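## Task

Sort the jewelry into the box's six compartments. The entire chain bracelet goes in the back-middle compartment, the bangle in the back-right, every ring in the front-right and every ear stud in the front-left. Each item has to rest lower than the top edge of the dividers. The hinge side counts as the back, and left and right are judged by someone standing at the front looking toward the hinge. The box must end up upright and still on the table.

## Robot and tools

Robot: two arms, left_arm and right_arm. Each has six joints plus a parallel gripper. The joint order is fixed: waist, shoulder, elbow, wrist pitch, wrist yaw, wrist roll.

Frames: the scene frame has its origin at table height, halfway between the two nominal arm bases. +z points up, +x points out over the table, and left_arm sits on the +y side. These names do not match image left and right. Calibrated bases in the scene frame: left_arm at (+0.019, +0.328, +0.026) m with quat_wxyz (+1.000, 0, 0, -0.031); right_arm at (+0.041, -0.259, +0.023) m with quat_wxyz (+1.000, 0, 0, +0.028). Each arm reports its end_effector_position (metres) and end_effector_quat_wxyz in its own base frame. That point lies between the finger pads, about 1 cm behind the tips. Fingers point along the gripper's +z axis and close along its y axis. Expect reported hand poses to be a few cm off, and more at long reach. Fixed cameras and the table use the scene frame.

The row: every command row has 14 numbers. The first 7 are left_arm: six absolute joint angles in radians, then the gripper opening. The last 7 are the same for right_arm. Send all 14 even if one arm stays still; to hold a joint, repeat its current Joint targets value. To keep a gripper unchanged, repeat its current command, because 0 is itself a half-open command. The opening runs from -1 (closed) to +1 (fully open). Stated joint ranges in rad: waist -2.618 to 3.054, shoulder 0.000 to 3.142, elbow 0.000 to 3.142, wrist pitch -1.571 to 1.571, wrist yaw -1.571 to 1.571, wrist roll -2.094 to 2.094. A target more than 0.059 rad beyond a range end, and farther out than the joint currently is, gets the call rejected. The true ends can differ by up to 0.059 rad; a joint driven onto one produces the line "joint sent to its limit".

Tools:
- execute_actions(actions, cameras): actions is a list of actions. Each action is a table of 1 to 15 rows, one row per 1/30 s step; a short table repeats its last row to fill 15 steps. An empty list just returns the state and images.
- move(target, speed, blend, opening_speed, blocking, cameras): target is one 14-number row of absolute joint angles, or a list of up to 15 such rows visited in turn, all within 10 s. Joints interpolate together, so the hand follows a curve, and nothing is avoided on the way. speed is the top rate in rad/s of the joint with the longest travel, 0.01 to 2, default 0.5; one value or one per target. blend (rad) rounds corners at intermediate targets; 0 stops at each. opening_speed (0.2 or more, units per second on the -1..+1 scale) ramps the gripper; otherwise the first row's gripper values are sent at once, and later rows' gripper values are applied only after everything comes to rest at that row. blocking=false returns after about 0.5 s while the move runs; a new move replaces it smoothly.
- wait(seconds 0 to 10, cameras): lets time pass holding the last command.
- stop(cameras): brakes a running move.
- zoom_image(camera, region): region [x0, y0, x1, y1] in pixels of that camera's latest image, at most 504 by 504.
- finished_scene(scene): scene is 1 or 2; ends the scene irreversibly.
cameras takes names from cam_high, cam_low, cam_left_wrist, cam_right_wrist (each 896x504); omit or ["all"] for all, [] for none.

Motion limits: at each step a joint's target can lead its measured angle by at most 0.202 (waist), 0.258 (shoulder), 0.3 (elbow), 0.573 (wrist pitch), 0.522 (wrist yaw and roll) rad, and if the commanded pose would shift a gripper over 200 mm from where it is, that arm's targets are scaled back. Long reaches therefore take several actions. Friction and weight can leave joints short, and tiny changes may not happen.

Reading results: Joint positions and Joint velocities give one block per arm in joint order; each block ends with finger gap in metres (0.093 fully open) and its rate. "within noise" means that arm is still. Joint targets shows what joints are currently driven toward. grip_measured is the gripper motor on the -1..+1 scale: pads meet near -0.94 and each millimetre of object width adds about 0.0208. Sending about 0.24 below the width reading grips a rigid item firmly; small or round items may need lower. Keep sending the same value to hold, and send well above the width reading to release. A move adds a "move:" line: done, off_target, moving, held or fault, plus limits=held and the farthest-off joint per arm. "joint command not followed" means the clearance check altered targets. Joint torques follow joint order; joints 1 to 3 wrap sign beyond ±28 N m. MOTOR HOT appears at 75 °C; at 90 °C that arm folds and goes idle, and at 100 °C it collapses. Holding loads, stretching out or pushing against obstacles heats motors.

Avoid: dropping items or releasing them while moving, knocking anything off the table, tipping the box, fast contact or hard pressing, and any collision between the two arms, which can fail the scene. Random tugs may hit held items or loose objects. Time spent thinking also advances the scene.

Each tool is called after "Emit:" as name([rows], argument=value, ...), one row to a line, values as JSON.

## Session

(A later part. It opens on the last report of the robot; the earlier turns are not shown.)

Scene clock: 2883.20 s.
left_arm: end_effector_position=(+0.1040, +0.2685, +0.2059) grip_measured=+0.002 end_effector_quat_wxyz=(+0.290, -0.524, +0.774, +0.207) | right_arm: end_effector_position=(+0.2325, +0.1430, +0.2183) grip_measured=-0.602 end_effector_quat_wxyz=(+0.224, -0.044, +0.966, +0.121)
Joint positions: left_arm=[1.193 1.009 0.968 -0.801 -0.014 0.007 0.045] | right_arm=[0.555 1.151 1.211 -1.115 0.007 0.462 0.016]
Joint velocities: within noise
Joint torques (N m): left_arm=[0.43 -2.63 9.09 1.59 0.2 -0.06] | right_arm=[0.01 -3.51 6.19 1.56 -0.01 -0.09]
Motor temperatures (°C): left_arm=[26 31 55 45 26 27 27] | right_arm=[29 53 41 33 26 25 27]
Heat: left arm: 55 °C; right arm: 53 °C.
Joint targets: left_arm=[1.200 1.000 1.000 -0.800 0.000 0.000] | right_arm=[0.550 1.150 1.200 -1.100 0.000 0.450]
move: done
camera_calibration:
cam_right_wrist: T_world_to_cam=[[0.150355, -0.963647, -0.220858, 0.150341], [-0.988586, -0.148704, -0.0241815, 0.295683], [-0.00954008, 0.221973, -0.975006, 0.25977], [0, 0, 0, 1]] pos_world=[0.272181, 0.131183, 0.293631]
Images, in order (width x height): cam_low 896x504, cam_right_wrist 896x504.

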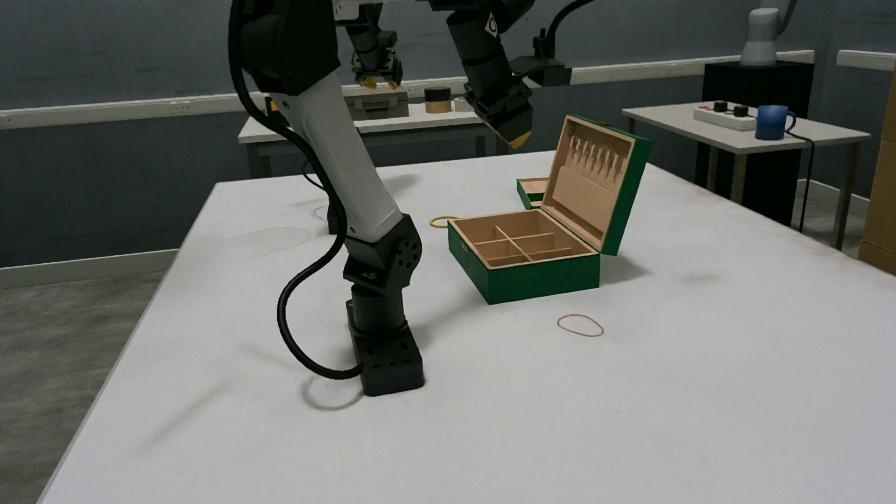

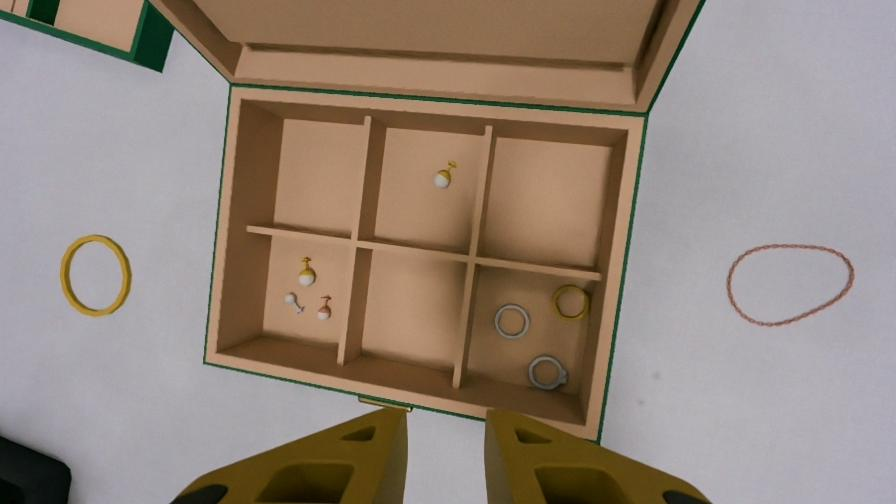

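Emit:
move([
  [1.2,1.0,1.0,-0.8,0,0,0,0.78,1.60,1.25,-0.90,0.4,0.75,-0.60],
  [1.2,1.0,1.0,-0.8,0,0,0,0.814,1.820,1.176,-0.695,0.5,0.80,-0.60],
], speed=0.7, blend=[0.1,0], cameras=["cam_right_wrist","cam_low"])

Scene clock: 2931.97 s.
left_arm: end_effector_position=(+0.1040, +0.2685, +0.2059) grip_measured=+0.002 end_effector_quat_wxyz=(+0.290, -0.524, +0.774, +0.207) | right_arm: end_effector_position=(+0.3102, +0.2097, +0.0558) grip_measured=-0.602 end_effector_quat_wxyz=(+0.249, +0.017, +0.964, -0.092)
Joint positions: left_arm=[1.193 1.009 0.968 -0.801 -0.014 0.007 0.045] | right_arm=[0.809 1.815 1.18 -0.712 0.493 0.788 0.016]
Joint velocities: within noise
Joint torques (N m): left_arm=[0.43 -2.63 9.09 1.59 0.21 -0.05] | right_arm=[0.94 -8.83 6.11 0.94 0.49 0.21]
Motor temperatures (°C): left_arm=[26 31 55 45 26 27 27] | right_arm=[29 47 41 35 26 25 27]
Heat: left arm: 55 °C; right arm: 47 °C.
Joint targets: left_arm=[1.200 1.000 1.000 -0.800 0.000 0.000] | right_arm=[0.814 1.820 1.176 -0.695 0.500 0.800]
move: done
camera_calibration:
cam_right_wrist: T_world_to_cam=[[-0.0679023, -0.984357, 0.162575, 0.217684], [-0.996472, 0.0588576, -0.0598241, 0.339396], [0.0493195, -0.166064, -0.984881, 0.150897], [0, 0, 0, 1]] pos_world=[0.345538, 0.219362, 0.13353]
Images, in order (width x height): cam_low 896x504, cam_right_wrist 896x504.

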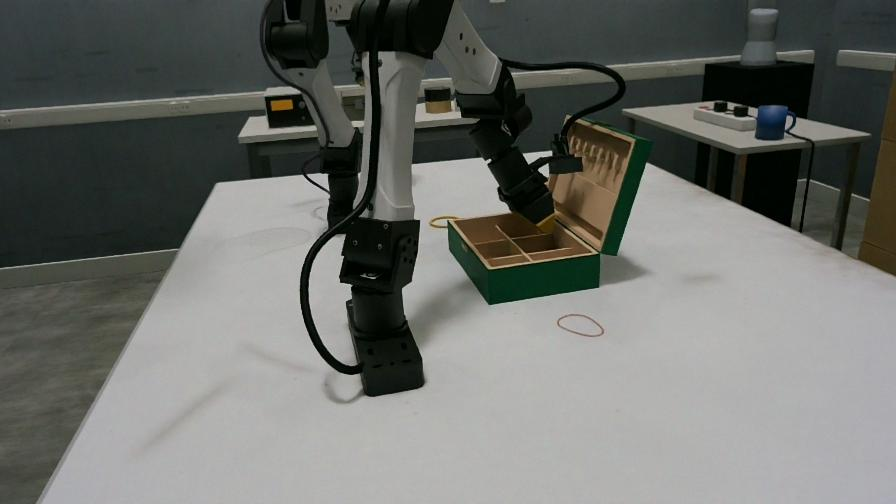

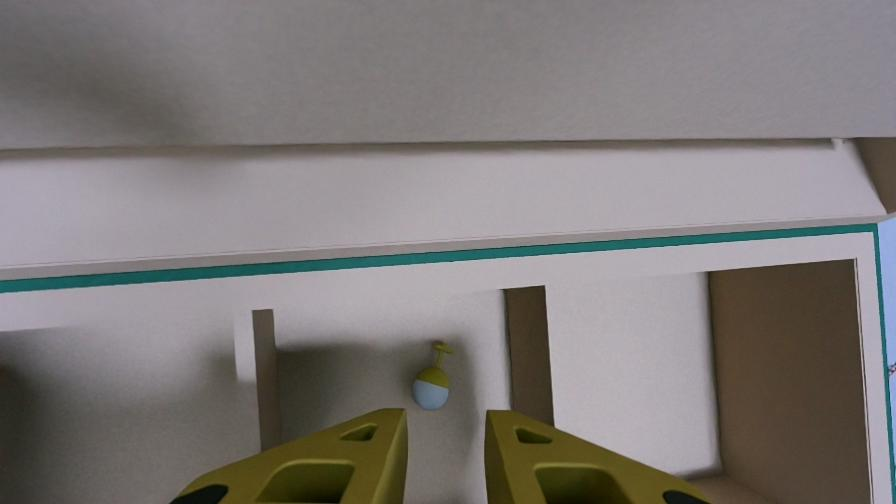

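Emit:
move([
  [1.2,1.0,1.0,-0.8,0,0,0,0.804,1.865,1.125,-0.61,0.5,0.80,-0.60],
  [1.2,1.0,1.0,-0.8,0,0,0,0.804,1.907,1.070,-0.516,0.5,0.80,-0.60],
], speed=0.25, blend=[0.03,0], cameras=["cam_right_wrist","cam_low"])

Scene clock: 2948.53 s.
left_arm: end_effector_position=(+0.1040, +0.2685, +0.2059) grip_measured=+0.002 end_effector_quat_wxyz=(+0.290, -0.524, +0.774, +0.207) | right_arm: end_effector_position=(+0.3076, +0.2054, +0.0123) grip_measured=-0.602 end_effector_quat_wxyz=(+0.246, +0.016, +0.964, -0.100)
Joint positions: left_arm=[1.193 1.009 0.968 -0.801 -0.014 0.007 0.045] | right_arm=[0.809 1.887 1.082 -0.557 0.5 0.788 0.016]
Joint velocities: within noise
Joint torques (N m): left_arm=[0.43 -2.65 9.09 1.6 0.2 -0.05] | right_arm=[0.09 -7.57 4.81 1.2 0.39 0.18]
Motor temperatures (°C): left_arm=[26 31 55 45 26 27 27] | right_arm=[29 48 42 34 27 25 27]
Heat: left arm: 55 °C; right arm: 48 °C.
Joint targets: left_arm=[1.200 1.000 1.000 -0.800 0.000 0.000] | right_arm=[0.804 1.907 1.070 -0.516 0.500 0.800]
move: off_target (right_arm); right_arm: the wrist pitch is farthest, 0.041 rad from its target
camera_calibration:
cam_right_wrist: T_world_to_cam=[[-0.0688391, -0.981544, 0.178418, 0.219836], [-0.996668, 0.0598231, -0.0554365, 0.334236], [0.0437398, -0.181639, -0.982392, 0.112414], [0, 0, 0, 1]] pos_world=[0.343338, 0.216203, 0.0897409]
Images, in order (width x height): cam_low 896x504, cam_right_wrist 896x504.

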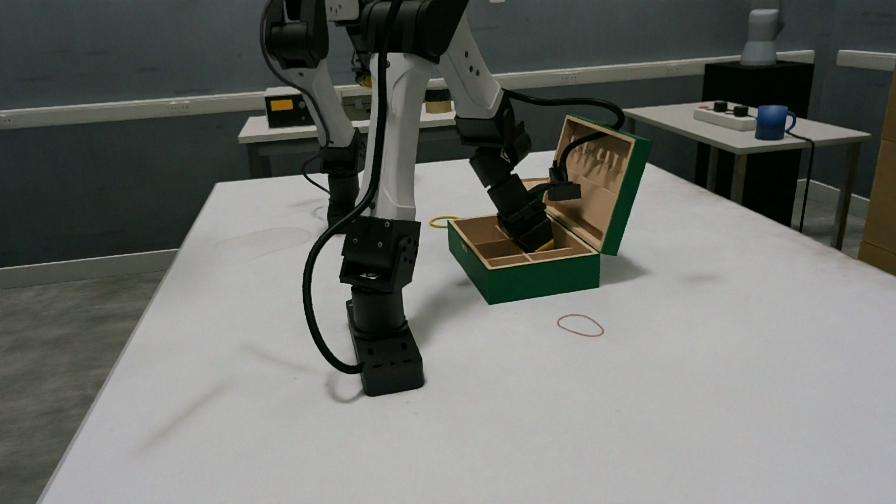

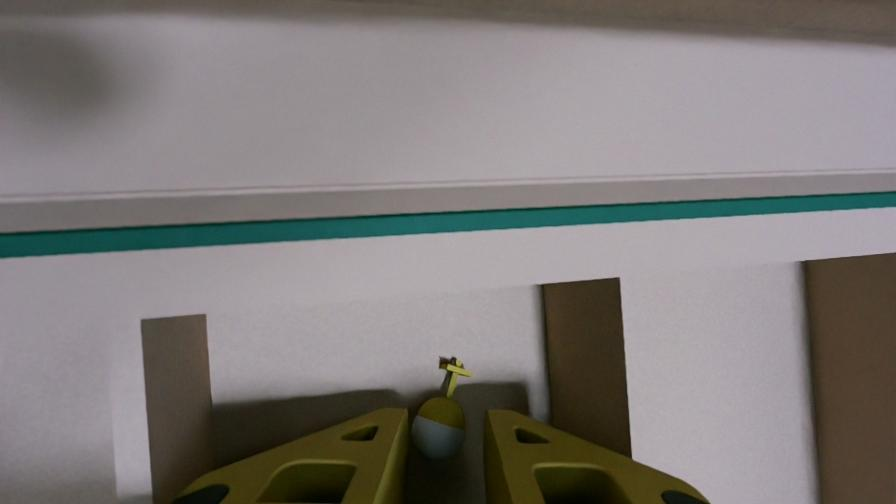

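Emit:
move(target=[1.2,1.0,1.0,-0.8,0,0,0,0.804,1.907,1.070,-0.516,0.5,0.80,-0.98], opening_speed=0.8, cameras=["cam_right_wrist"])

Scene clock: 2960.50 s.
left_arm: end_effector_position=(+0.1040, +0.2685, +0.2059) grip_measured=+0.002 end_effector_quat_wxyz=(+0.290, -0.524, +0.774, +0.207) | right_arm: end_effector_position=(+0.3117, +0.2079, +0.0150) grip_measured=-0.972 end_effector_quat_wxyz=(+0.259, +0.019, +0.961, -0.094)
Joint positions: left_arm=[1.193 1.009 0.968 -0.801 -0.014 0.007 0.045] | right_arm=[0.81 1.883 1.079 -0.533 0.511 0.789 0]
Joint velocities: within noise
Joint torques (N m): left_arm=[0.43 -2.62 9.09 1.59 0.2 -0.06] | right_arm=[-0.01 -7.27 5.09 1 0.28 0.18]
Motor temperatures (°C): left_arm=[26 31 55 45 26 27 27] | right_arm=[29 49 41 34 27 25 27]
Heat: left arm: 55 °C; right arm: 49 °C.
Joint targets: left_arm=[1.200 1.000 1.000 -0.800 0.000 0.000] | right_arm=[0.804 1.907 1.070 -0.516 0.500 0.800]
move: done
camera_calibration:
cam_right_wrist: T_world_to_cam=[[-0.0749375, -0.983312, 0.165778, 0.224583], [-0.994813, 0.0622507, -0.0804509, 0.337675], [0.0687886, -0.170946, -0.982876, 0.105294], [0, 0, 0, 1]] pos_world=[0.34551, 0.217814, 0.0934259]
Images, in order (width x height): cam_right_wrist 896x504.

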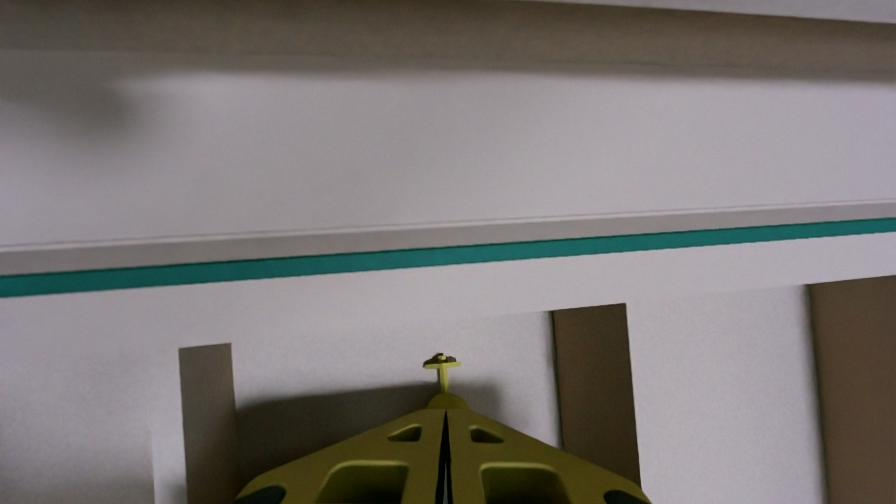

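Emit:
move([
  [1.2,1.0,1.0,-0.8,0,0,0,0.804,1.850,1.150,-0.64,0.5,0.80,-0.98],
  [1.2,1.0,1.0,-0.8,0,0,0,0.804,1.835,1.165,-0.67,0.5,0.80,-0.60],
], speed=0.3, cameras=["cam_right_wrist"])

Scene clock: 2971.90 s.
left_arm: end_effector_position=(+0.1040, +0.2685, +0.2059) grip_measured=+0.002 end_effector_quat_wxyz=(+0.290, -0.524, +0.774, +0.207) | right_arm: end_effector_position=(+0.3116, +0.2079, +0.0353) grip_measured=-0.603 end_effector_quat_wxyz=(+0.250, +0.016, +0.963, -0.103)
Joint positions: left_arm=[1.193 1.009 0.968 -0.801 -0.014 0.007 0.045] | right_arm=[0.81 1.861 1.147 -0.65 0.51 0.789 0.016]
Joint velocities: within noise
Joint torques (N m): left_arm=[0.43 -2.65 9.09 1.59 0.21 -0.05] | right_arm=[-0.02 -11.92 7.86 0.57 0.29 0.18]
Motor temperatures (°C): left_arm=[26 31 55 45 26 27 27] | right_arm=[29 49 41 33 27 25 27]
Heat: left arm: 55 °C; right arm: 49 °C.
Joint targets: left_arm=[1.200 1.000 1.000 -0.800 0.000 0.000] | right_arm=[0.804 1.835 1.165 -0.670 0.500 0.800]
move: done
camera_calibration:
cam_right_wrist: T_world_to_cam=[[-0.0713649, -0.980121, 0.185123, 0.218801], [-0.996185, 0.0606922, -0.0626992, 0.339255], [0.0502172, -0.188891, -0.980713, 0.134722], [0, 0, 0, 1]] pos_world=[0.34681, 0.219309, 0.11289]
Images, in order (width x height): cam_right_wrist 896x504.

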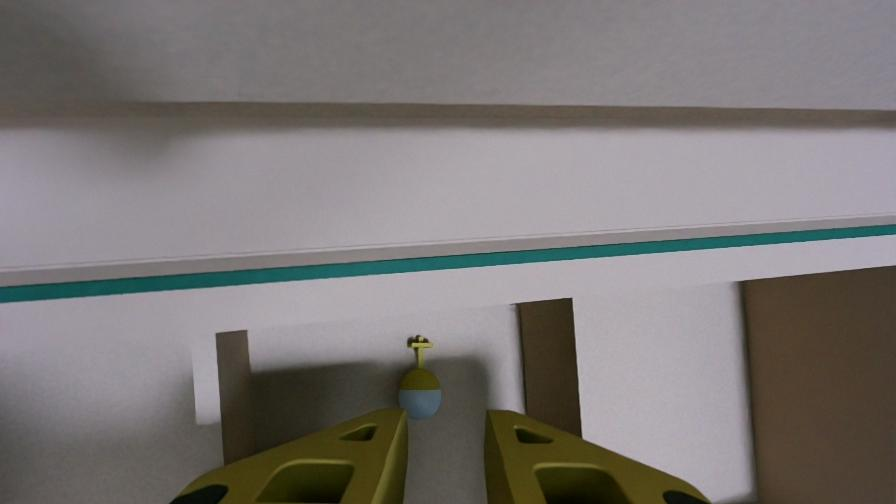

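Emit:
move([
  [1.2,1.0,1.0,-0.8,0,0,0,0.797,1.89,1.135,-0.58,0.5,0.80,-0.60],
  [1.2,1.0,1.0,-0.8,0,0,0,0.797,1.935,1.081,-0.488,0.5,0.80,-0.60],
], speed=0.25, blend=[0.03,0], cameras=["cam_right_wrist"])

Scene clock: 2986.00 s.
left_arm: end_effector_position=(+0.1040, +0.2685, +0.2059) grip_measured=+0.002 end_effector_quat_wxyz=(+0.290, -0.524, +0.774, +0.207) | right_arm: end_effector_position=(+0.3164, +0.2053, +0.0125) grip_measured=-0.603 end_effector_quat_wxyz=(+0.258, +0.023, +0.960, -0.103)
Joint positions: left_arm=[1.193 1.009 0.968 -0.801 -0.014 0.007 0.045] | right_arm=[0.8 1.905 1.097 -0.54 0.522 0.789 0.016]
Joint velocities: within noise
Joint torques (N m): left_arm=[0.43 -2.63 9.07 1.59 0.2 -0.06] | right_arm=[0.23 -6.82 4.45 1.32 0.16 0.18]
Motor temperatures (°C): left_arm=[26 31 55 45 26 27 27] | right_arm=[29 51 42 33 27 25 27]
Heat: left arm: 55 °C; right arm: 51 °C.
Joint targets: left_arm=[1.200 1.000 1.000 -0.800 0.000 0.000] | right_arm=[0.797 1.935 1.081 -0.488 0.500 0.800]
move: off_target (right_arm); right_arm: the wrist pitch is farthest, 0.052 rad from its target
camera_calibration:
cam_right_wrist: T_world_to_cam=[[-0.087214, -0.979742, 0.180276, 0.225829], [-0.993988, 0.0735608, -0.0810932, 0.339729], [0.0661892, -0.186264, -0.980268, 0.105999], [0, 0, 0, 1]] pos_world=[0.350366, 0.216007, 0.0907455]
Images, in order (width x height): cam_right_wrist 896x504.

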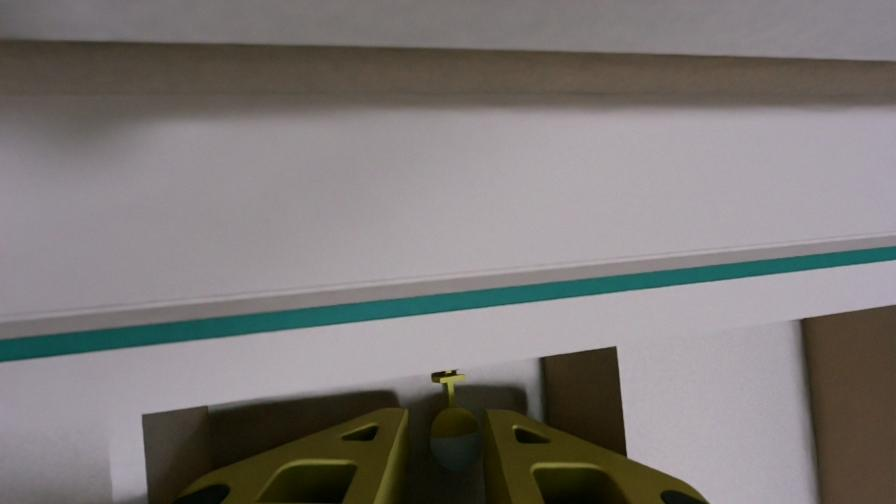

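Emit:
move(target=[1.2,1.0,1.0,-0.8,0,0,0,0.797,1.935,1.081,-0.488,0.5,0.80,-0.98], opening_speed=0.8, cameras=["cam_right_wrist"])

Scene clock: 3005.80 s.
left_arm: end_effector_position=(+0.1040, +0.2685, +0.2059) grip_measured=+0.002 end_effector_quat_wxyz=(+0.290, -0.524, +0.774, +0.207) | right_arm: end_effector_position=(+0.3172, +0.2055, +0.0107) grip_measured=-0.879 end_effector_quat_wxyz=(+0.261, +0.026, +0.960, -0.102)
Joint positions: left_arm=[1.193 1.009 0.968 -0.801 -0.014 0.007 0.045] | right_arm=[0.8 1.909 1.091 -0.525 0.525 0.792 0.003]
Joint velocities: within noise
Joint torques (N m): left_arm=[0.43 -2.65 9.09 1.59 0.2 -0.05] | right_arm=[0.2 -7.2 4.93 1.19 0.15 0.15]
Motor temperatures (°C): left_arm=[26 31 55 45 26 27 27] | right_arm=[29 50 41 33 26 25 27]
Heat: left arm: 55 °C; right arm: 50 °C.
Joint targets: left_arm=[1.200 1.000 1.000 -0.800 0.000 0.000] | right_arm=[0.797 1.935 1.081 -0.488 0.500 0.800]
move: off_target (right_arm); right_arm: the wrist pitch is farthest, 0.037 rad from its target
camera_calibration:
cam_right_wrist: T_world_to_cam=[[-0.0915186, -0.979985, 0.17679, 0.227864], [-0.993219, 0.0770495, -0.0870564, 0.339479], [0.0716923, -0.183558, -0.980391, 0.101937], [0, 0, 0, 1]] pos_world=[0.350722, 0.215858, 0.0892076]
Images, in order (width x height): cam_right_wrist 896x504.

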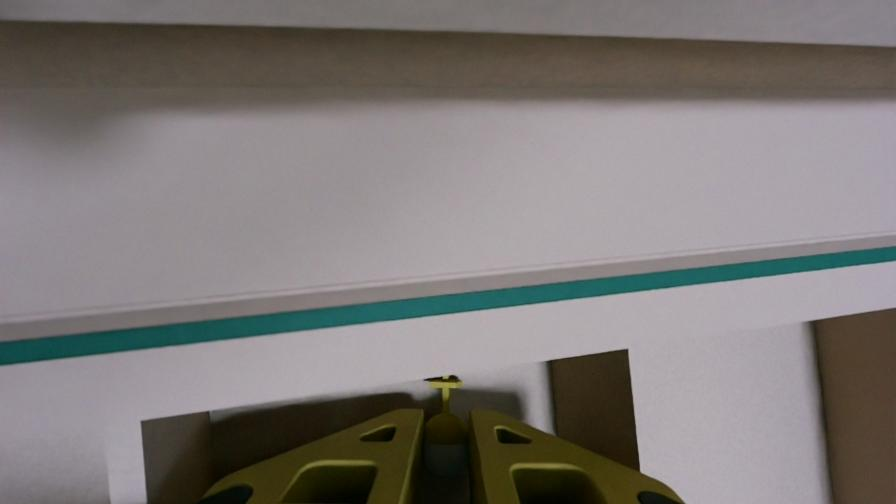

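Emit:
move([
  [1.2,1.0,1.0,-0.8,0,0,0,0.80,1.765,1.243,-0.828,0.5,0.80,-0.98],
  [1.2,1.0,1.0,-0.8,0,0,0,0.867,1.932,1.560,-1.19,0,-0.267,-0.98],
], speed=[0.4,0.7], blend=[0.03,0], cameras=["cam_right_wrist"])

Scene clock: 3041.80 s.
left_arm: end_effector_position=(+0.1040, +0.2685, +0.2059) grip_measured=+0.002 end_effector_quat_wxyz=(+0.290, -0.524, +0.774, +0.207) | right_arm: end_effector_position=(+0.2388, +0.2761, +0.0863) grip_measured=-0.897 end_effector_quat_wxyz=(+0.014, -0.529, +0.848, +0.000)
Joint positions: left_arm=[1.193 1.009 0.968 -0.801 -0.014 0.007 0.045] | right_arm=[0.862 1.913 1.539 -1.17 0.009 -0.254 0.002]
Joint velocities: within noise
Joint torques (N m): left_arm=[0.44 -2.63 9.09 1.59 0.2 -0.06] | right_arm=[0.92 -8.58 8.49 0.21 -0.06 -0.11]
Motor temperatures (°C): left_arm=[26 31 55 45 26 27 27] | right_arm=[29 51 41 33 26 25 28]
Heat: left arm: 55 °C; right arm: 51 °C.
Joint targets: left_arm=[1.200 1.000 1.000 -0.800 0.000 0.000] | right_arm=[0.867 1.932 1.560 -1.190 0.000 -0.267]
move: done
camera_calibration:
cam_right_wrist: T_world_to_cam=[[0.901249, -0.433273, 0.00505461, -0.0967562], [-0.39638, -0.819684, 0.413523, 0.324592], [-0.175025, -0.374691, -0.91048, 0.300236], [0, 0, 0, 1]] pos_world=[0.268412, 0.336637, 0.139621]
Images, in order (width x height): cam_right_wrist 896x504.

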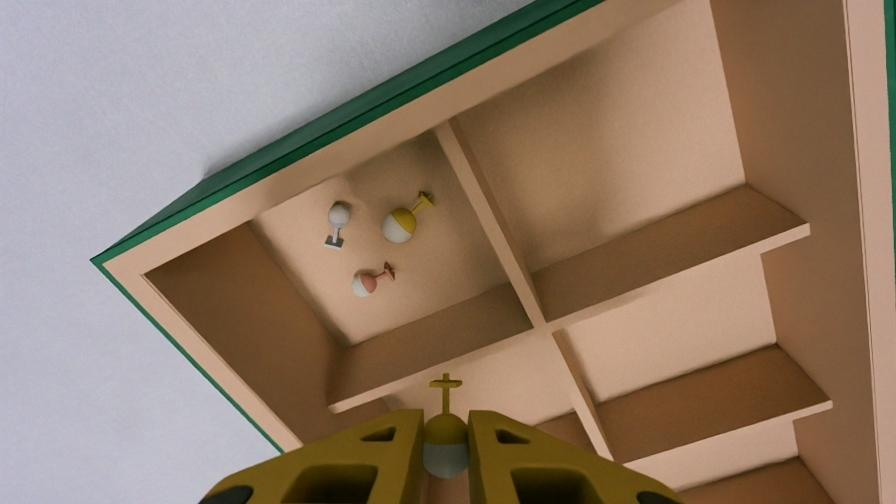

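Emit:
move([
  [1.2,1.0,1.0,-0.8,0,0,0,0.867,2.014,1.362,-0.92,0,-0.267,-0.98],
  [1.2,1.0,1.0,-0.8,0,0,0,0.867,2.014,1.362,-0.92,0,-0.267,-0.72],
], speed=0.35, opening_speed=0.6, cameras=["cam_right_wrist"])

Scene clock: 3052.43 s.
left_arm: end_effector_position=(+0.1040, +0.2685, +0.2059) grip_measured=+0.002 end_effector_quat_wxyz=(+0.290, -0.524, +0.774, +0.207) | right_arm: end_effector_position=(+0.2335, +0.2739, +0.0184) grip_measured=-0.721 end_effector_quat_wxyz=(-0.005, -0.531, +0.847, -0.002)
Joint positions: left_arm=[1.193 1.009 0.968 -0.801 -0.014 0.007 0.045] | right_arm=[0.865 1.994 1.374 -0.962 0 -0.256 0.011]
Joint velocities: within noise
Joint torques (N m): left_arm=[0.42 -2.63 9.09 1.59 0.21 -0.05] | right_arm=[0.68 -8.68 4.94 0.76 0 -0.07]
Motor temperatures (°C): left_arm=[26 31 55 45 26 27 27] | right_arm=[29 52 41 32 26 25 28]
Heat: left arm: 55 °C; right arm: 52 °C.
Joint targets: left_arm=[1.200 1.000 1.000 -0.800 0.000 0.000] | right_arm=[0.867 2.014 1.362 -0.920 0.000 -0.267]
move: off_target (right_arm); target 2's new numbers were sent with right_arm's wrist pitch 0.042 rad from that target; right_arm: the wrist pitch is farthest, 0.042 rad from its target
camera_calibration:
cam_right_wrist: T_world_to_cam=[[0.902961, -0.42952, -0.0131783, -0.0936855], [-0.379513, -0.811467, 0.4444, 0.341967], [-0.201572, -0.396274, -0.895732, 0.248494], [0, 0, 0, 1]] pos_world=[0.264465, 0.335727, 0.0693795]
Images, in order (width x height): cam_right_wrist 896x504.

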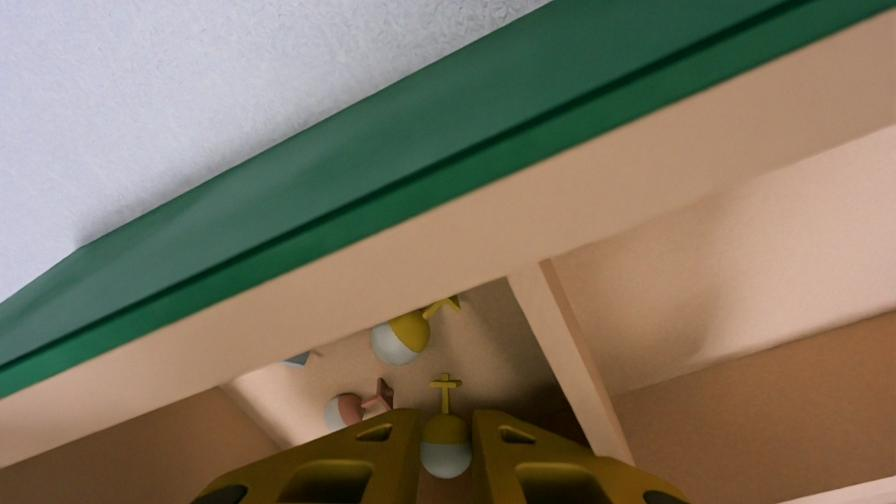

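Emit:
move([
  [1.2,1.0,1.0,-0.8,0,0,0,0.867,2.035,1.342,-0.885,0,-0.267,-0.85],
  [1.2,1.0,1.0,-0.8,0,0,0,0.867,2.035,1.342,-0.885,0,-0.267,-0.58],
], speed=0.3, opening_speed=0.6, cameras=["cam_right_wrist"])

Scene clock: 3063.73 s.
left_arm: end_effector_position=(+0.1040, +0.2685, +0.2059) grip_measured=+0.002 end_effector_quat_wxyz=(+0.290, -0.524, +0.774, +0.207) | right_arm: end_effector_position=(+0.2287, +0.2758, +0.0155) grip_measured=-0.583 end_effector_quat_wxyz=(-0.008, -0.534, +0.845, +0.004)
Joint positions: left_arm=[1.193 1.009 0.968 -0.801 -0.014 0.007 0.045] | right_arm=[0.872 1.994 1.362 -0.952 -0.013 -0.256 0.017]
Joint velocities: within noise
Joint torques (N m): left_arm=[0.43 -2.63 9.09 1.6 0.2 -0.06] | right_arm=[0.02 -6.65 4.15 1.02 0.12 -0.07]
Motor temperatures (°C): left_arm=[26 31 55 45 26 27 27] | right_arm=[29 52 41 32 26 25 28]
Heat: left arm: 55 °C; right arm: 52 °C.
Joint targets: left_arm=[1.200 1.000 1.000 -0.800 0.000 0.000] | right_arm=[0.867 2.035 1.342 -0.885 0.000 -0.267]
move: off_target (right_arm); target 2's new numbers were sent with right_arm's wrist pitch 0.064 rad from that target; right_arm: the wrist pitch is farthest, 0.067 rad from its target
camera_calibration:
cam_right_wrist: T_world_to_cam=[[0.905925, -0.422627, -0.0261964, -0.0909235], [-0.368489, -0.817332, 0.442927, 0.342091], [-0.208604, -0.391606, -0.896175, 0.246082], [0, 0, 0, 1]] pos_world=[0.25976, 0.337542, 0.0666289]
Images, in order (width x height): cam_right_wrist 896x504.

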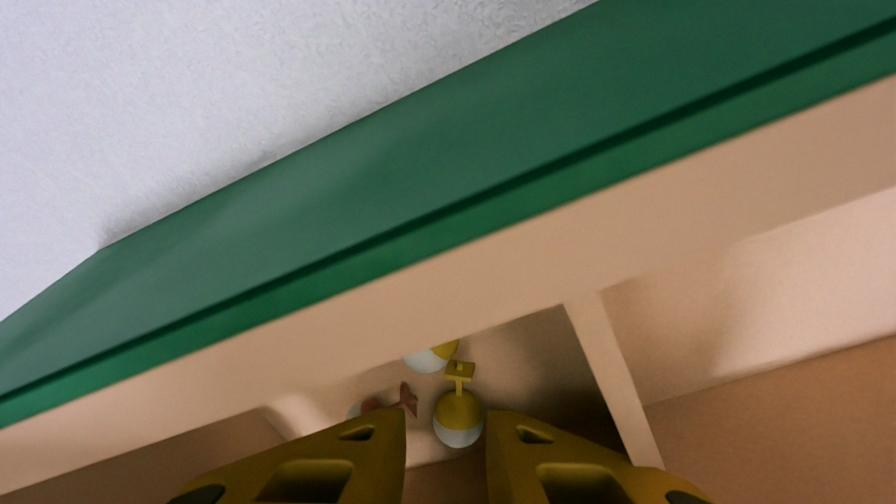

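Emit:
move([
  [1.2,1.0,1.0,-0.8,0,0,0,0.867,1.932,1.560,-1.19,0,-0.267,-0.58],
  [1.2,1.0,1.0,-0.8,0,0,0,0.55,1.15,1.20,-1.10,0,0.45,-0.6],
], speed=[0.35,0.8], blend=[0.03,0], cameras=["cam_right_wrist","cam_high"])

Scene clock: 3072.83 s.
left_arm: end_effector_position=(+0.1040, +0.2685, +0.2059) grip_measured=+0.002 end_effector_quat_wxyz=(+0.290, -0.524, +0.774, +0.207) | right_arm: end_effector_position=(+0.2315, +0.1447, +0.2181) grip_measured=-0.597 end_effector_quat_wxyz=(+0.223, -0.058, +0.965, +0.124)
Joint positions: left_arm=[1.193 1.009 0.968 -0.801 -0.014 0.007 0.045] | right_arm=[0.555 1.152 1.211 -1.115 -0.005 0.438 0.017]
Joint velocities: within noise
Joint torques (N m): left_arm=[0.42 -2.65 9.07 1.59 0.2 -0.05] | right_arm=[0.03 -3.62 6.2 1.58 0.1 0.17]
Motor temperatures (°C): left_arm=[26 31 55 45 26 27 27] | right_arm=[29 51 40 32 26 25 28]
Heat: left arm: 55 °C; right arm: 51 °C.
Joint targets: left_arm=[1.200 1.000 1.000 -0.800 0.000 0.000] | right_arm=[0.550 1.150 1.200 -1.100 0.000 0.450]
move: done
camera_calibration:
cam_right_wrist: T_world_to_cam=[[0.176447, -0.95964, -0.218991, 0.145089], [-0.984192, -0.175454, -0.0241317, 0.297809], [-0.0152652, 0.219787, -0.975428, 0.26092], [0, 0, 0, 1]] pos_world=[0.271483, 0.134139, 0.293469]
Images, in order (width x height): cam_high 896x504, cam_right_wrist 896x504.

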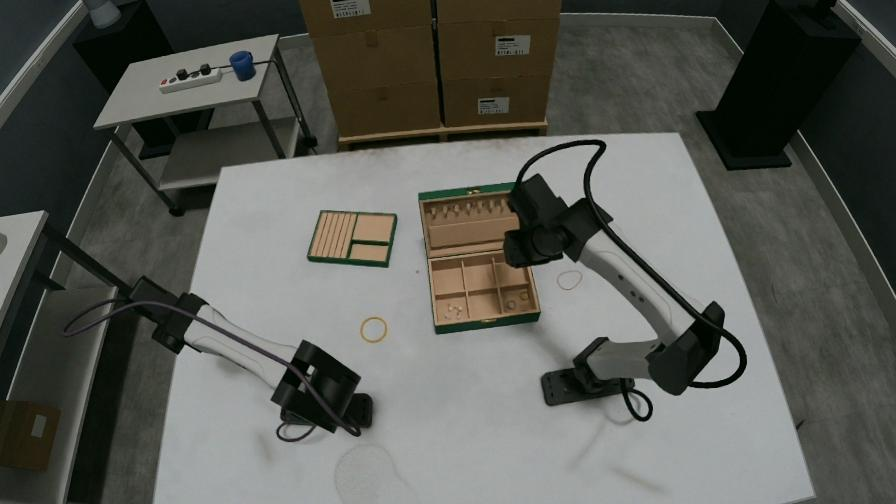

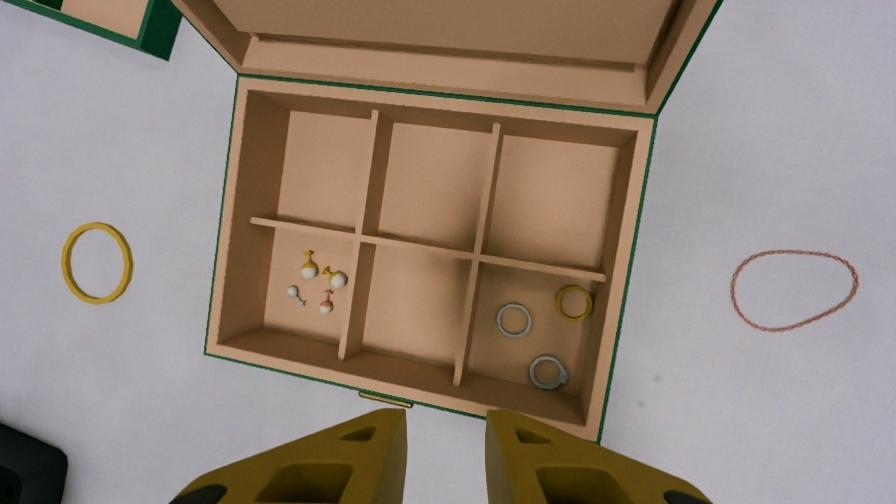

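Emit:
move([
  [1.2,1.0,1.0,-0.8,0,0,0,0.10,1.45,1.15,-1.10,0,0.10,-0.4],
  [1.2,1.0,1.0,-0.8,0,0,0,0.097,1.688,1.012,-0.895,0,0.10,-0.4],
], speed=0.9, blend=[0.05,0], cameras=["cam_right_wrist"])

Scene clock: 3098.67 s.
left_arm: end_effector_position=(+0.1040, +0.2685, +0.2059) grip_measured=+0.002 end_effector_quat_wxyz=(+0.290, -0.524, +0.774, +0.207) | right_arm: end_effector_position=(+0.2744, +0.0284, +0.0278) grip_measured=-0.402 end_effector_quat_wxyz=(-0.007, +0.005, +1.000, +0.000)
Joint positions: left_arm=[1.193 1.009 0.968 -0.801 -0.014 0.007 0.045] | right_arm=[0.102 1.686 1.014 -0.913 -0.002 0.112 0.026]
Joint velocities: within noise
Joint torques (N m): left_arm=[0.43 -2.65 9.07 1.6 0.2 -0.05] | right_arm=[0.06 -7.25 5.75 0.5 0.05 -0.09]
Motor temperatures (°C): left_arm=[26 31 55 45 26 27 27] | right_arm=[29 48 40 34 26 25 27]
Heat: left arm: 55 °C; right arm: 48 °C.
Joint targets: left_arm=[1.200 1.000 1.000 -0.800 0.000 0.000] | right_arm=[0.097 1.688 1.012 -0.895 0.000 0.100]
move: done
camera_calibration:
cam_right_wrist: T_world_to_cam=[[-0.00394248, -0.999931, -0.0110334, 0.0291024], [-0.894227, -0.00141333, 0.447612, 0.272304], [-0.447597, 0.0116311, -0.89416, 0.223796], [0, 0, 0, 1]] pos_world=[0.343787, 0.0268823, 0.0785434]
Images, in order (width x height): cam_right_wrist 896x504.

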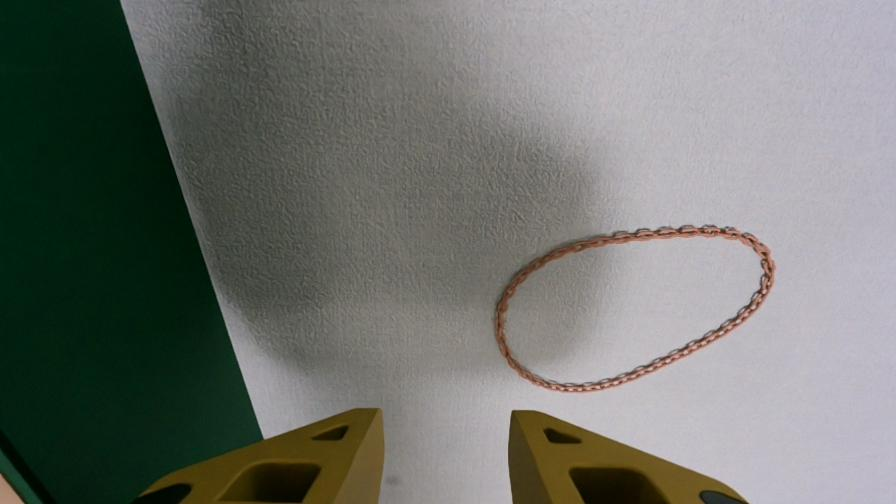

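Emit:
move([
  [1.2,1.0,1.0,-0.8,0,0,0,0.049,1.70,0.998,-0.875,0,0.05,-0.4],
  [1.2,1.0,1.0,-0.8,0,0,0,0.049,1.762,0.930,-0.745,0,0.05,-0.4],
], speed=0.35, cameras=["cam_right_wrist"])

Scene clock: 3106.73 s.
left_arm: end_effector_position=(+0.1040, +0.2685, +0.2059) grip_measured=+0.002 end_effector_quat_wxyz=(+0.290, -0.524, +0.774, +0.207) | right_arm: end_effector_position=(+0.2719, +0.0143, -0.0043) grip_measured=-0.402 end_effector_quat_wxyz=(-0.014, +0.005, +1.000, +0.000)
Joint positions: left_arm=[1.193 1.009 0.968 -0.801 -0.014 0.007 0.045] | right_arm=[0.051 1.747 0.94 -0.792 -0.001 0.061 0.026]
Joint velocities: within noise
Joint torques (N m): left_arm=[0.43 -2.63 9.07 1.59 0.2 -0.05] | right_arm=[0.27 -6.2 4.51 0.79 0.04 -0.05]
Motor temperatures (°C): left_arm=[26 31 55 45 26 27 27] | right_arm=[29 48 40 33 26 25 27]
Heat: left arm: 55 °C; right arm: 48 °C.
Joint targets: left_arm=[1.200 1.000 1.000 -0.800 0.000 0.000] | right_arm=[0.049 1.762 0.930 -0.745 0.000 0.050]
move: off_target (right_arm); right_arm: the wrist pitch is farthest, 0.047 rad from its target
camera_calibration:
cam_right_wrist: T_world_to_cam=[[-0.00332267, -0.999942, -0.0102369, 0.0144098], [-0.887872, -0.00175989, 0.460088, 0.282706], [-0.460079, 0.0106178, -0.887814, 0.197577], [0, 0, 0, 1]] pos_world=[0.341956, 0.0128087, 0.0454891]
Images, in order (width x height): cam_right_wrist 896x504.

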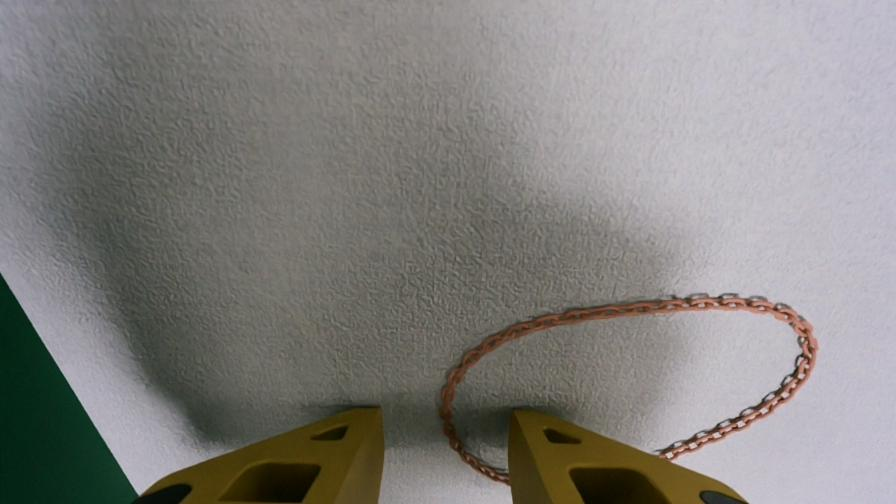

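Emit:
move([
  [1.2,1.0,1.0,-0.8,0,0,0,0.049,1.768,0.928,-0.735,0,0.05,-0.4],
  [1.2,1.0,1.0,-0.8,0,0,0,0.049,1.768,0.928,-0.735,0,0.05,-1.0],
], speed=0.3, opening_speed=0.8, cameras=["cam_right_wrist"])

Scene clock: 3114.77 s.
left_arm: end_effector_position=(+0.1040, +0.2685, +0.2059) grip_measured=+0.002 end_effector_quat_wxyz=(+0.290, -0.524, +0.774, +0.207) | right_arm: end_effector_position=(+0.2750, +0.0160, -0.0044) grip_measured=-0.970 end_effector_quat_wxyz=(-0.008, +0.004, +1.000, +0.005)
Joint positions: left_arm=[1.193 1.009 0.968 -0.801 -0.014 0.007 0.045] | right_arm=[0.051 1.747 0.94 -0.779 -0.011 0.06 0]
Joint velocities: within noise
Joint torques (N m): left_arm=[0.42 -2.63 9.1 1.59 0.2 -0.05] | right_arm=[0.25 -5.67 4.31 0.79 0.13 -0.05]
Motor temperatures (°C): left_arm=[26 31 55 45 26 27 27] | right_arm=[29 47 40 33 26 25 27]
Heat: left arm: 55 °C; right arm: 47 °C.
Joint targets: left_arm=[1.200 1.000 1.000 -0.800 0.000 0.000] | right_arm=[0.049 1.768 0.928 -0.735 0.000 0.050]
move: off_target (right_arm); target 2's new numbers were sent with right_arm's wrist pitch 0.057 rad from that target; right_arm: the wrist pitch is farthest, 0.044 rad from its target
camera_calibration:
cam_right_wrist: T_world_to_cam=[[-0.00219614, -0.999788, -0.020485, 0.0158281], [-0.893534, -0.00723566, 0.448936, 0.287047], [-0.448989, 0.01929, -0.893329, 0.1957], [0, 0, 0, 1]] pos_world=[0.344388, 0.0141266, 0.0462827]
Images, in order (width x height): cam_right_wrist 896x504.

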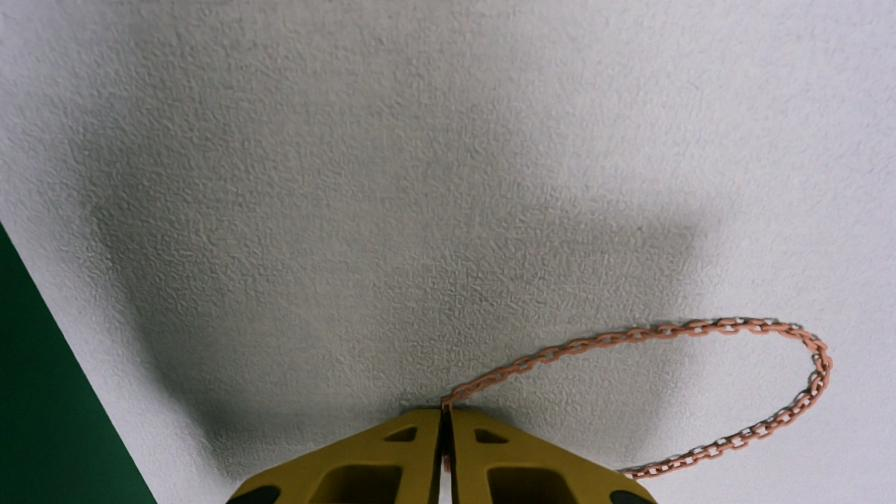

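Emit:
move(target=[1.2,1.0,1.0,-0.8,0,0,0,0.049,1.59,1.376,-1.345,0,0.05,-1.0], speed=0.5, cameras=["cam_right_wrist","cam_low"])

Scene clock: 3123.03 s.
left_arm: end_effector_position=(+0.1040, +0.2685, +0.2059) grip_measured=+0.002 end_effector_quat_wxyz=(+0.290, -0.524, +0.774, +0.207) | right_arm: end_effector_position=(+0.2810, +0.0159, +0.1335) grip_measured=-0.970 end_effector_quat_wxyz=(+0.000, +0.004, +1.000, +0.004)
Joint positions: left_arm=[1.193 1.009 0.968 -0.801 -0.014 0.007 0.045] | right_arm=[0.051 1.606 1.36 -1.325 -0.008 0.06 0]
Joint velocities: within noise
Joint torques (N m): left_arm=[0.43 -2.63 9.09 1.59 0.2 -0.05] | right_arm=[0.25 -8.76 8.09 0.12 0.1 -0.05]
Motor temperatures (°C): left_arm=[26 31 55 45 26 27 27] | right_arm=[29 48 40 32 26 25 28]
Heat: left arm: 55 °C; right arm: 48 °C.
Joint targets: left_arm=[1.200 1.000 1.000 -0.800 0.000 0.000] | right_arm=[0.049 1.590 1.376 -1.345 0.000 0.050]
move: done
camera_calibration:
cam_right_wrist: T_world_to_cam=[[-0.00187454, -0.999825, -0.018635, 0.0181868], [-0.900331, -0.00642257, 0.435157, 0.234266], [-0.435201, 0.0175934, -0.900162, 0.318586], [0, 0, 0, 1]] pos_world=[0.3496, 0.0140832, 0.185176]
Images, in order (width x height): cam_low 896x504, cam_right_wrist 896x504.

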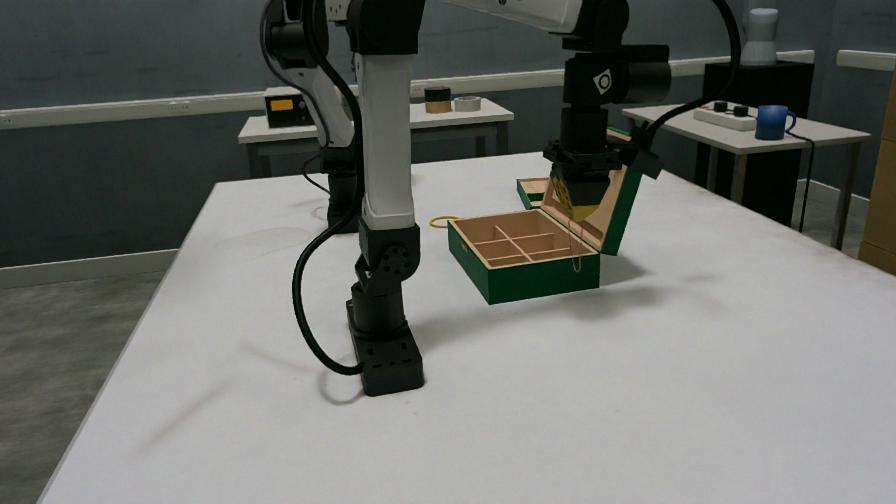

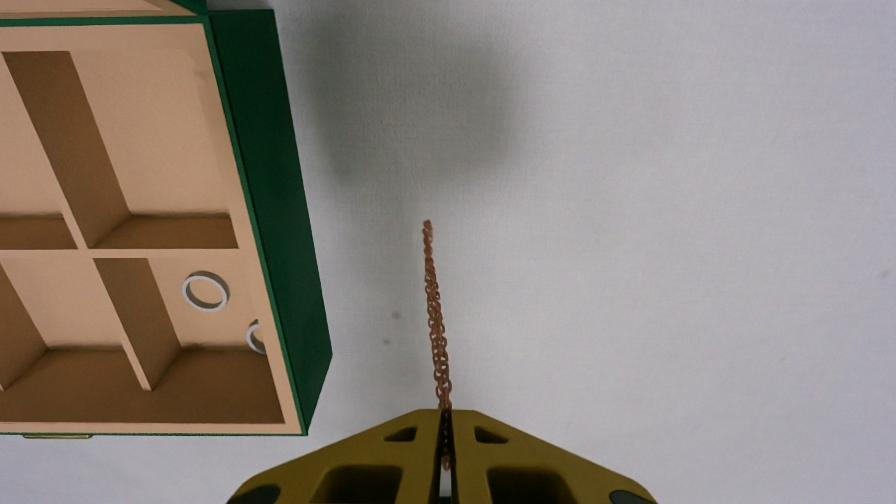

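Emit:
move([
  [1.2,1.0,1.0,-0.8,0,0,0,0.049,1.60,1.500,-1.465,0,0.05,-1.0],
  [1.2,1.0,1.0,-0.8,0,0,0,0.631,1.520,1.310,-0.865,0,0.648,-1.0],
], speed=0.5, blend=[0.05,0], cameras=["cam_right_wrist","cam_low"])

Scene clock: 3145.07 s.
left_arm: end_effector_position=(+0.1040, +0.2685, +0.2059) grip_measured=+0.002 end_effector_quat_wxyz=(+0.290, -0.524, +0.774, +0.207) | right_arm: end_effector_position=(+0.3019, +0.2213, +0.1651) grip_measured=-0.970 end_effector_quat_wxyz=(+0.185, +0.002, +0.973, +0.138)
Joint positions: left_arm=[1.193 1.009 0.968 -0.801 -0.014 0.007 0.045] | right_arm=[0.631 1.545 1.321 -0.881 -0.005 0.635 0]
Joint velocities: within noise
Joint torques (N m): left_arm=[0.43 -2.63 9.09 1.59 0.2 -0.05] | right_arm=[0.53 -9.88 6.37 1.47 0.11 0.16]
Motor temperatures (°C): left_arm=[26 31 55 45 26 27 27] | right_arm=[29 50 42 32 26 25 28]
Heat: left arm: 55 °C; right arm: 50 °C.
Joint targets: left_arm=[1.200 1.000 1.000 -0.800 0.000 0.000] | right_arm=[0.631 1.520 1.310 -0.865 0.000 0.648]
move: done
camera_calibration:
cam_right_wrist: T_world_to_cam=[[0.0577112, -0.959173, -0.27687, 0.239852], [-0.995073, -0.0776606, 0.0616282, 0.346688], [-0.080614, 0.271949, -0.958929, 0.19892], [0, 0, 0, 1]] pos_world=[0.347173, 0.202887, 0.235792]
Images, in order (width x height): cam_low 896x504, cam_right_wrist 896x504.

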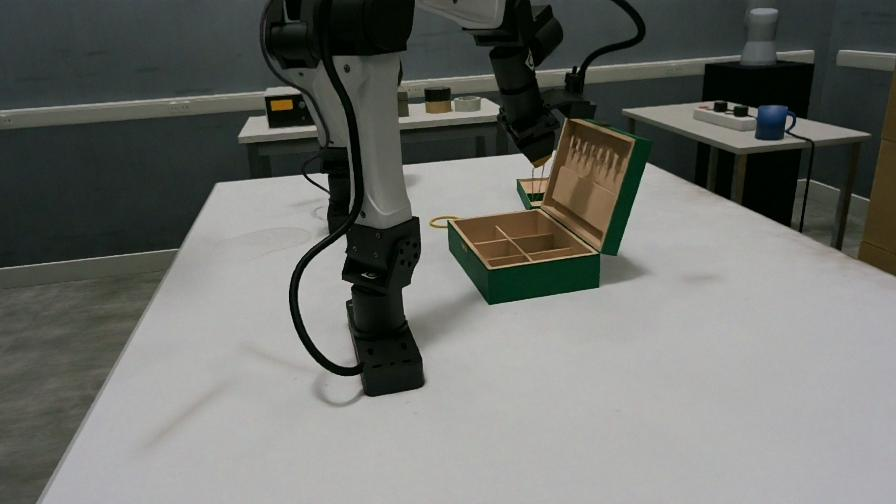

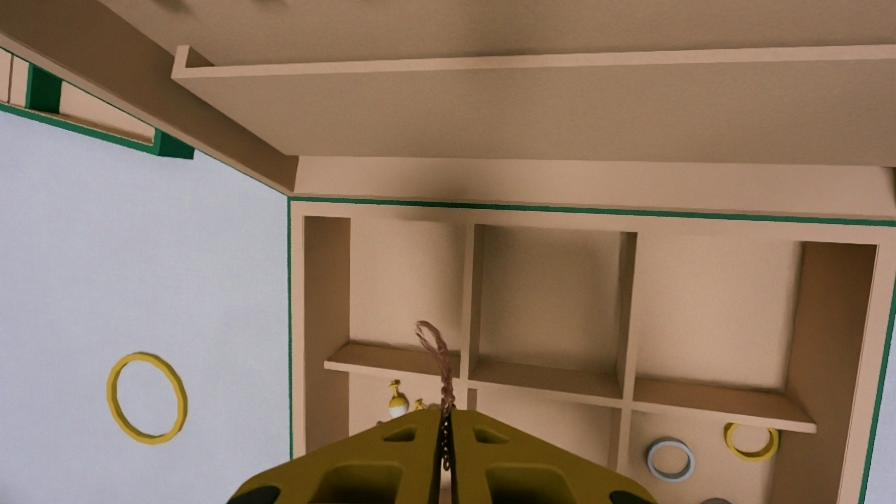

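Emit:
wait(seconds=1.5, cameras=["cam_right_wrist"])

Scene clock: 3154.43 s.
left_arm: end_effector_position=(+0.1040, +0.2685, +0.2059) grip_measured=+0.002 end_effector_quat_wxyz=(+0.290, -0.524, +0.774, +0.207) | right_arm: end_effector_position=(+0.3022, +0.2215, +0.1651) grip_measured=-0.970 end_effector_quat_wxyz=(+0.186, +0.002, +0.973, +0.139)
Joint positions: left_arm=[1.193 1.009 0.968 -0.801 -0.014 0.007 0.045] | right_arm=[0.631 1.545 1.32 -0.878 -0.005 0.636 0]
Joint velocities: within noise
Joint torques (N m): left_arm=[0.43 -2.65 9.09 1.59 0.2 -0.05] | right_arm=[0.53 -9.88 6.38 1.46 0.11 0.15]
Motor temperatures (°C): left_arm=[26 31 55 45 26 27 27] | right_arm=[29 51 42 32 26 25 28]
Heat: left arm: 55 °C; right arm: 51 °C.
Joint targets: left_arm=[1.200 1.000 1.000 -0.800 0.000 0.000] | right_arm=[0.631 1.520 1.310 -0.865 0.000 0.648]
Tool commands: left_gripper/opening=+0.0 right_gripper/opening=-1.0
wait: 1.50 s; at rest from the start
camera_calibration:
cam_right_wrist: T_world_to_cam=[[0.0574285, -0.958823, -0.278136, 0.240289], [-0.995207, -0.077068, 0.0601912, 0.347187], [-0.0791481, 0.273346, -0.958654, 0.198098], [0, 0, 0, 1]] pos_world=[0.347402, 0.203003, 0.235843]
Images, in order (width x height): cam_right_wrist 896x504.

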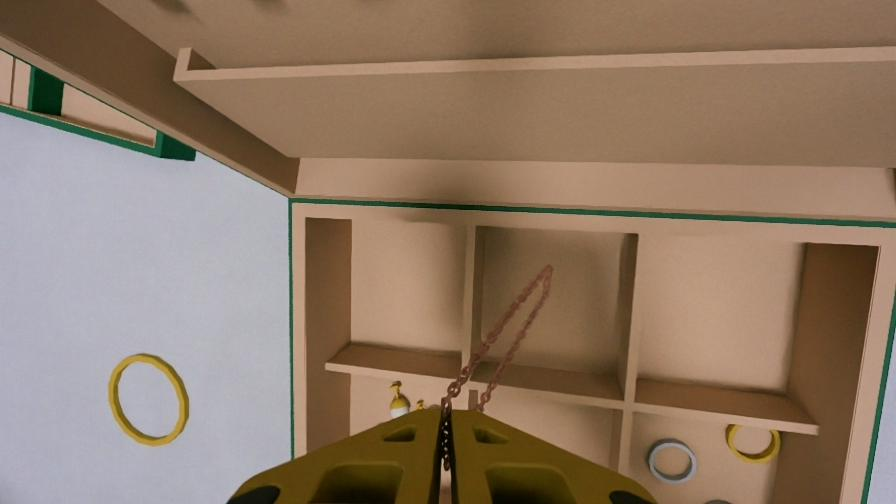

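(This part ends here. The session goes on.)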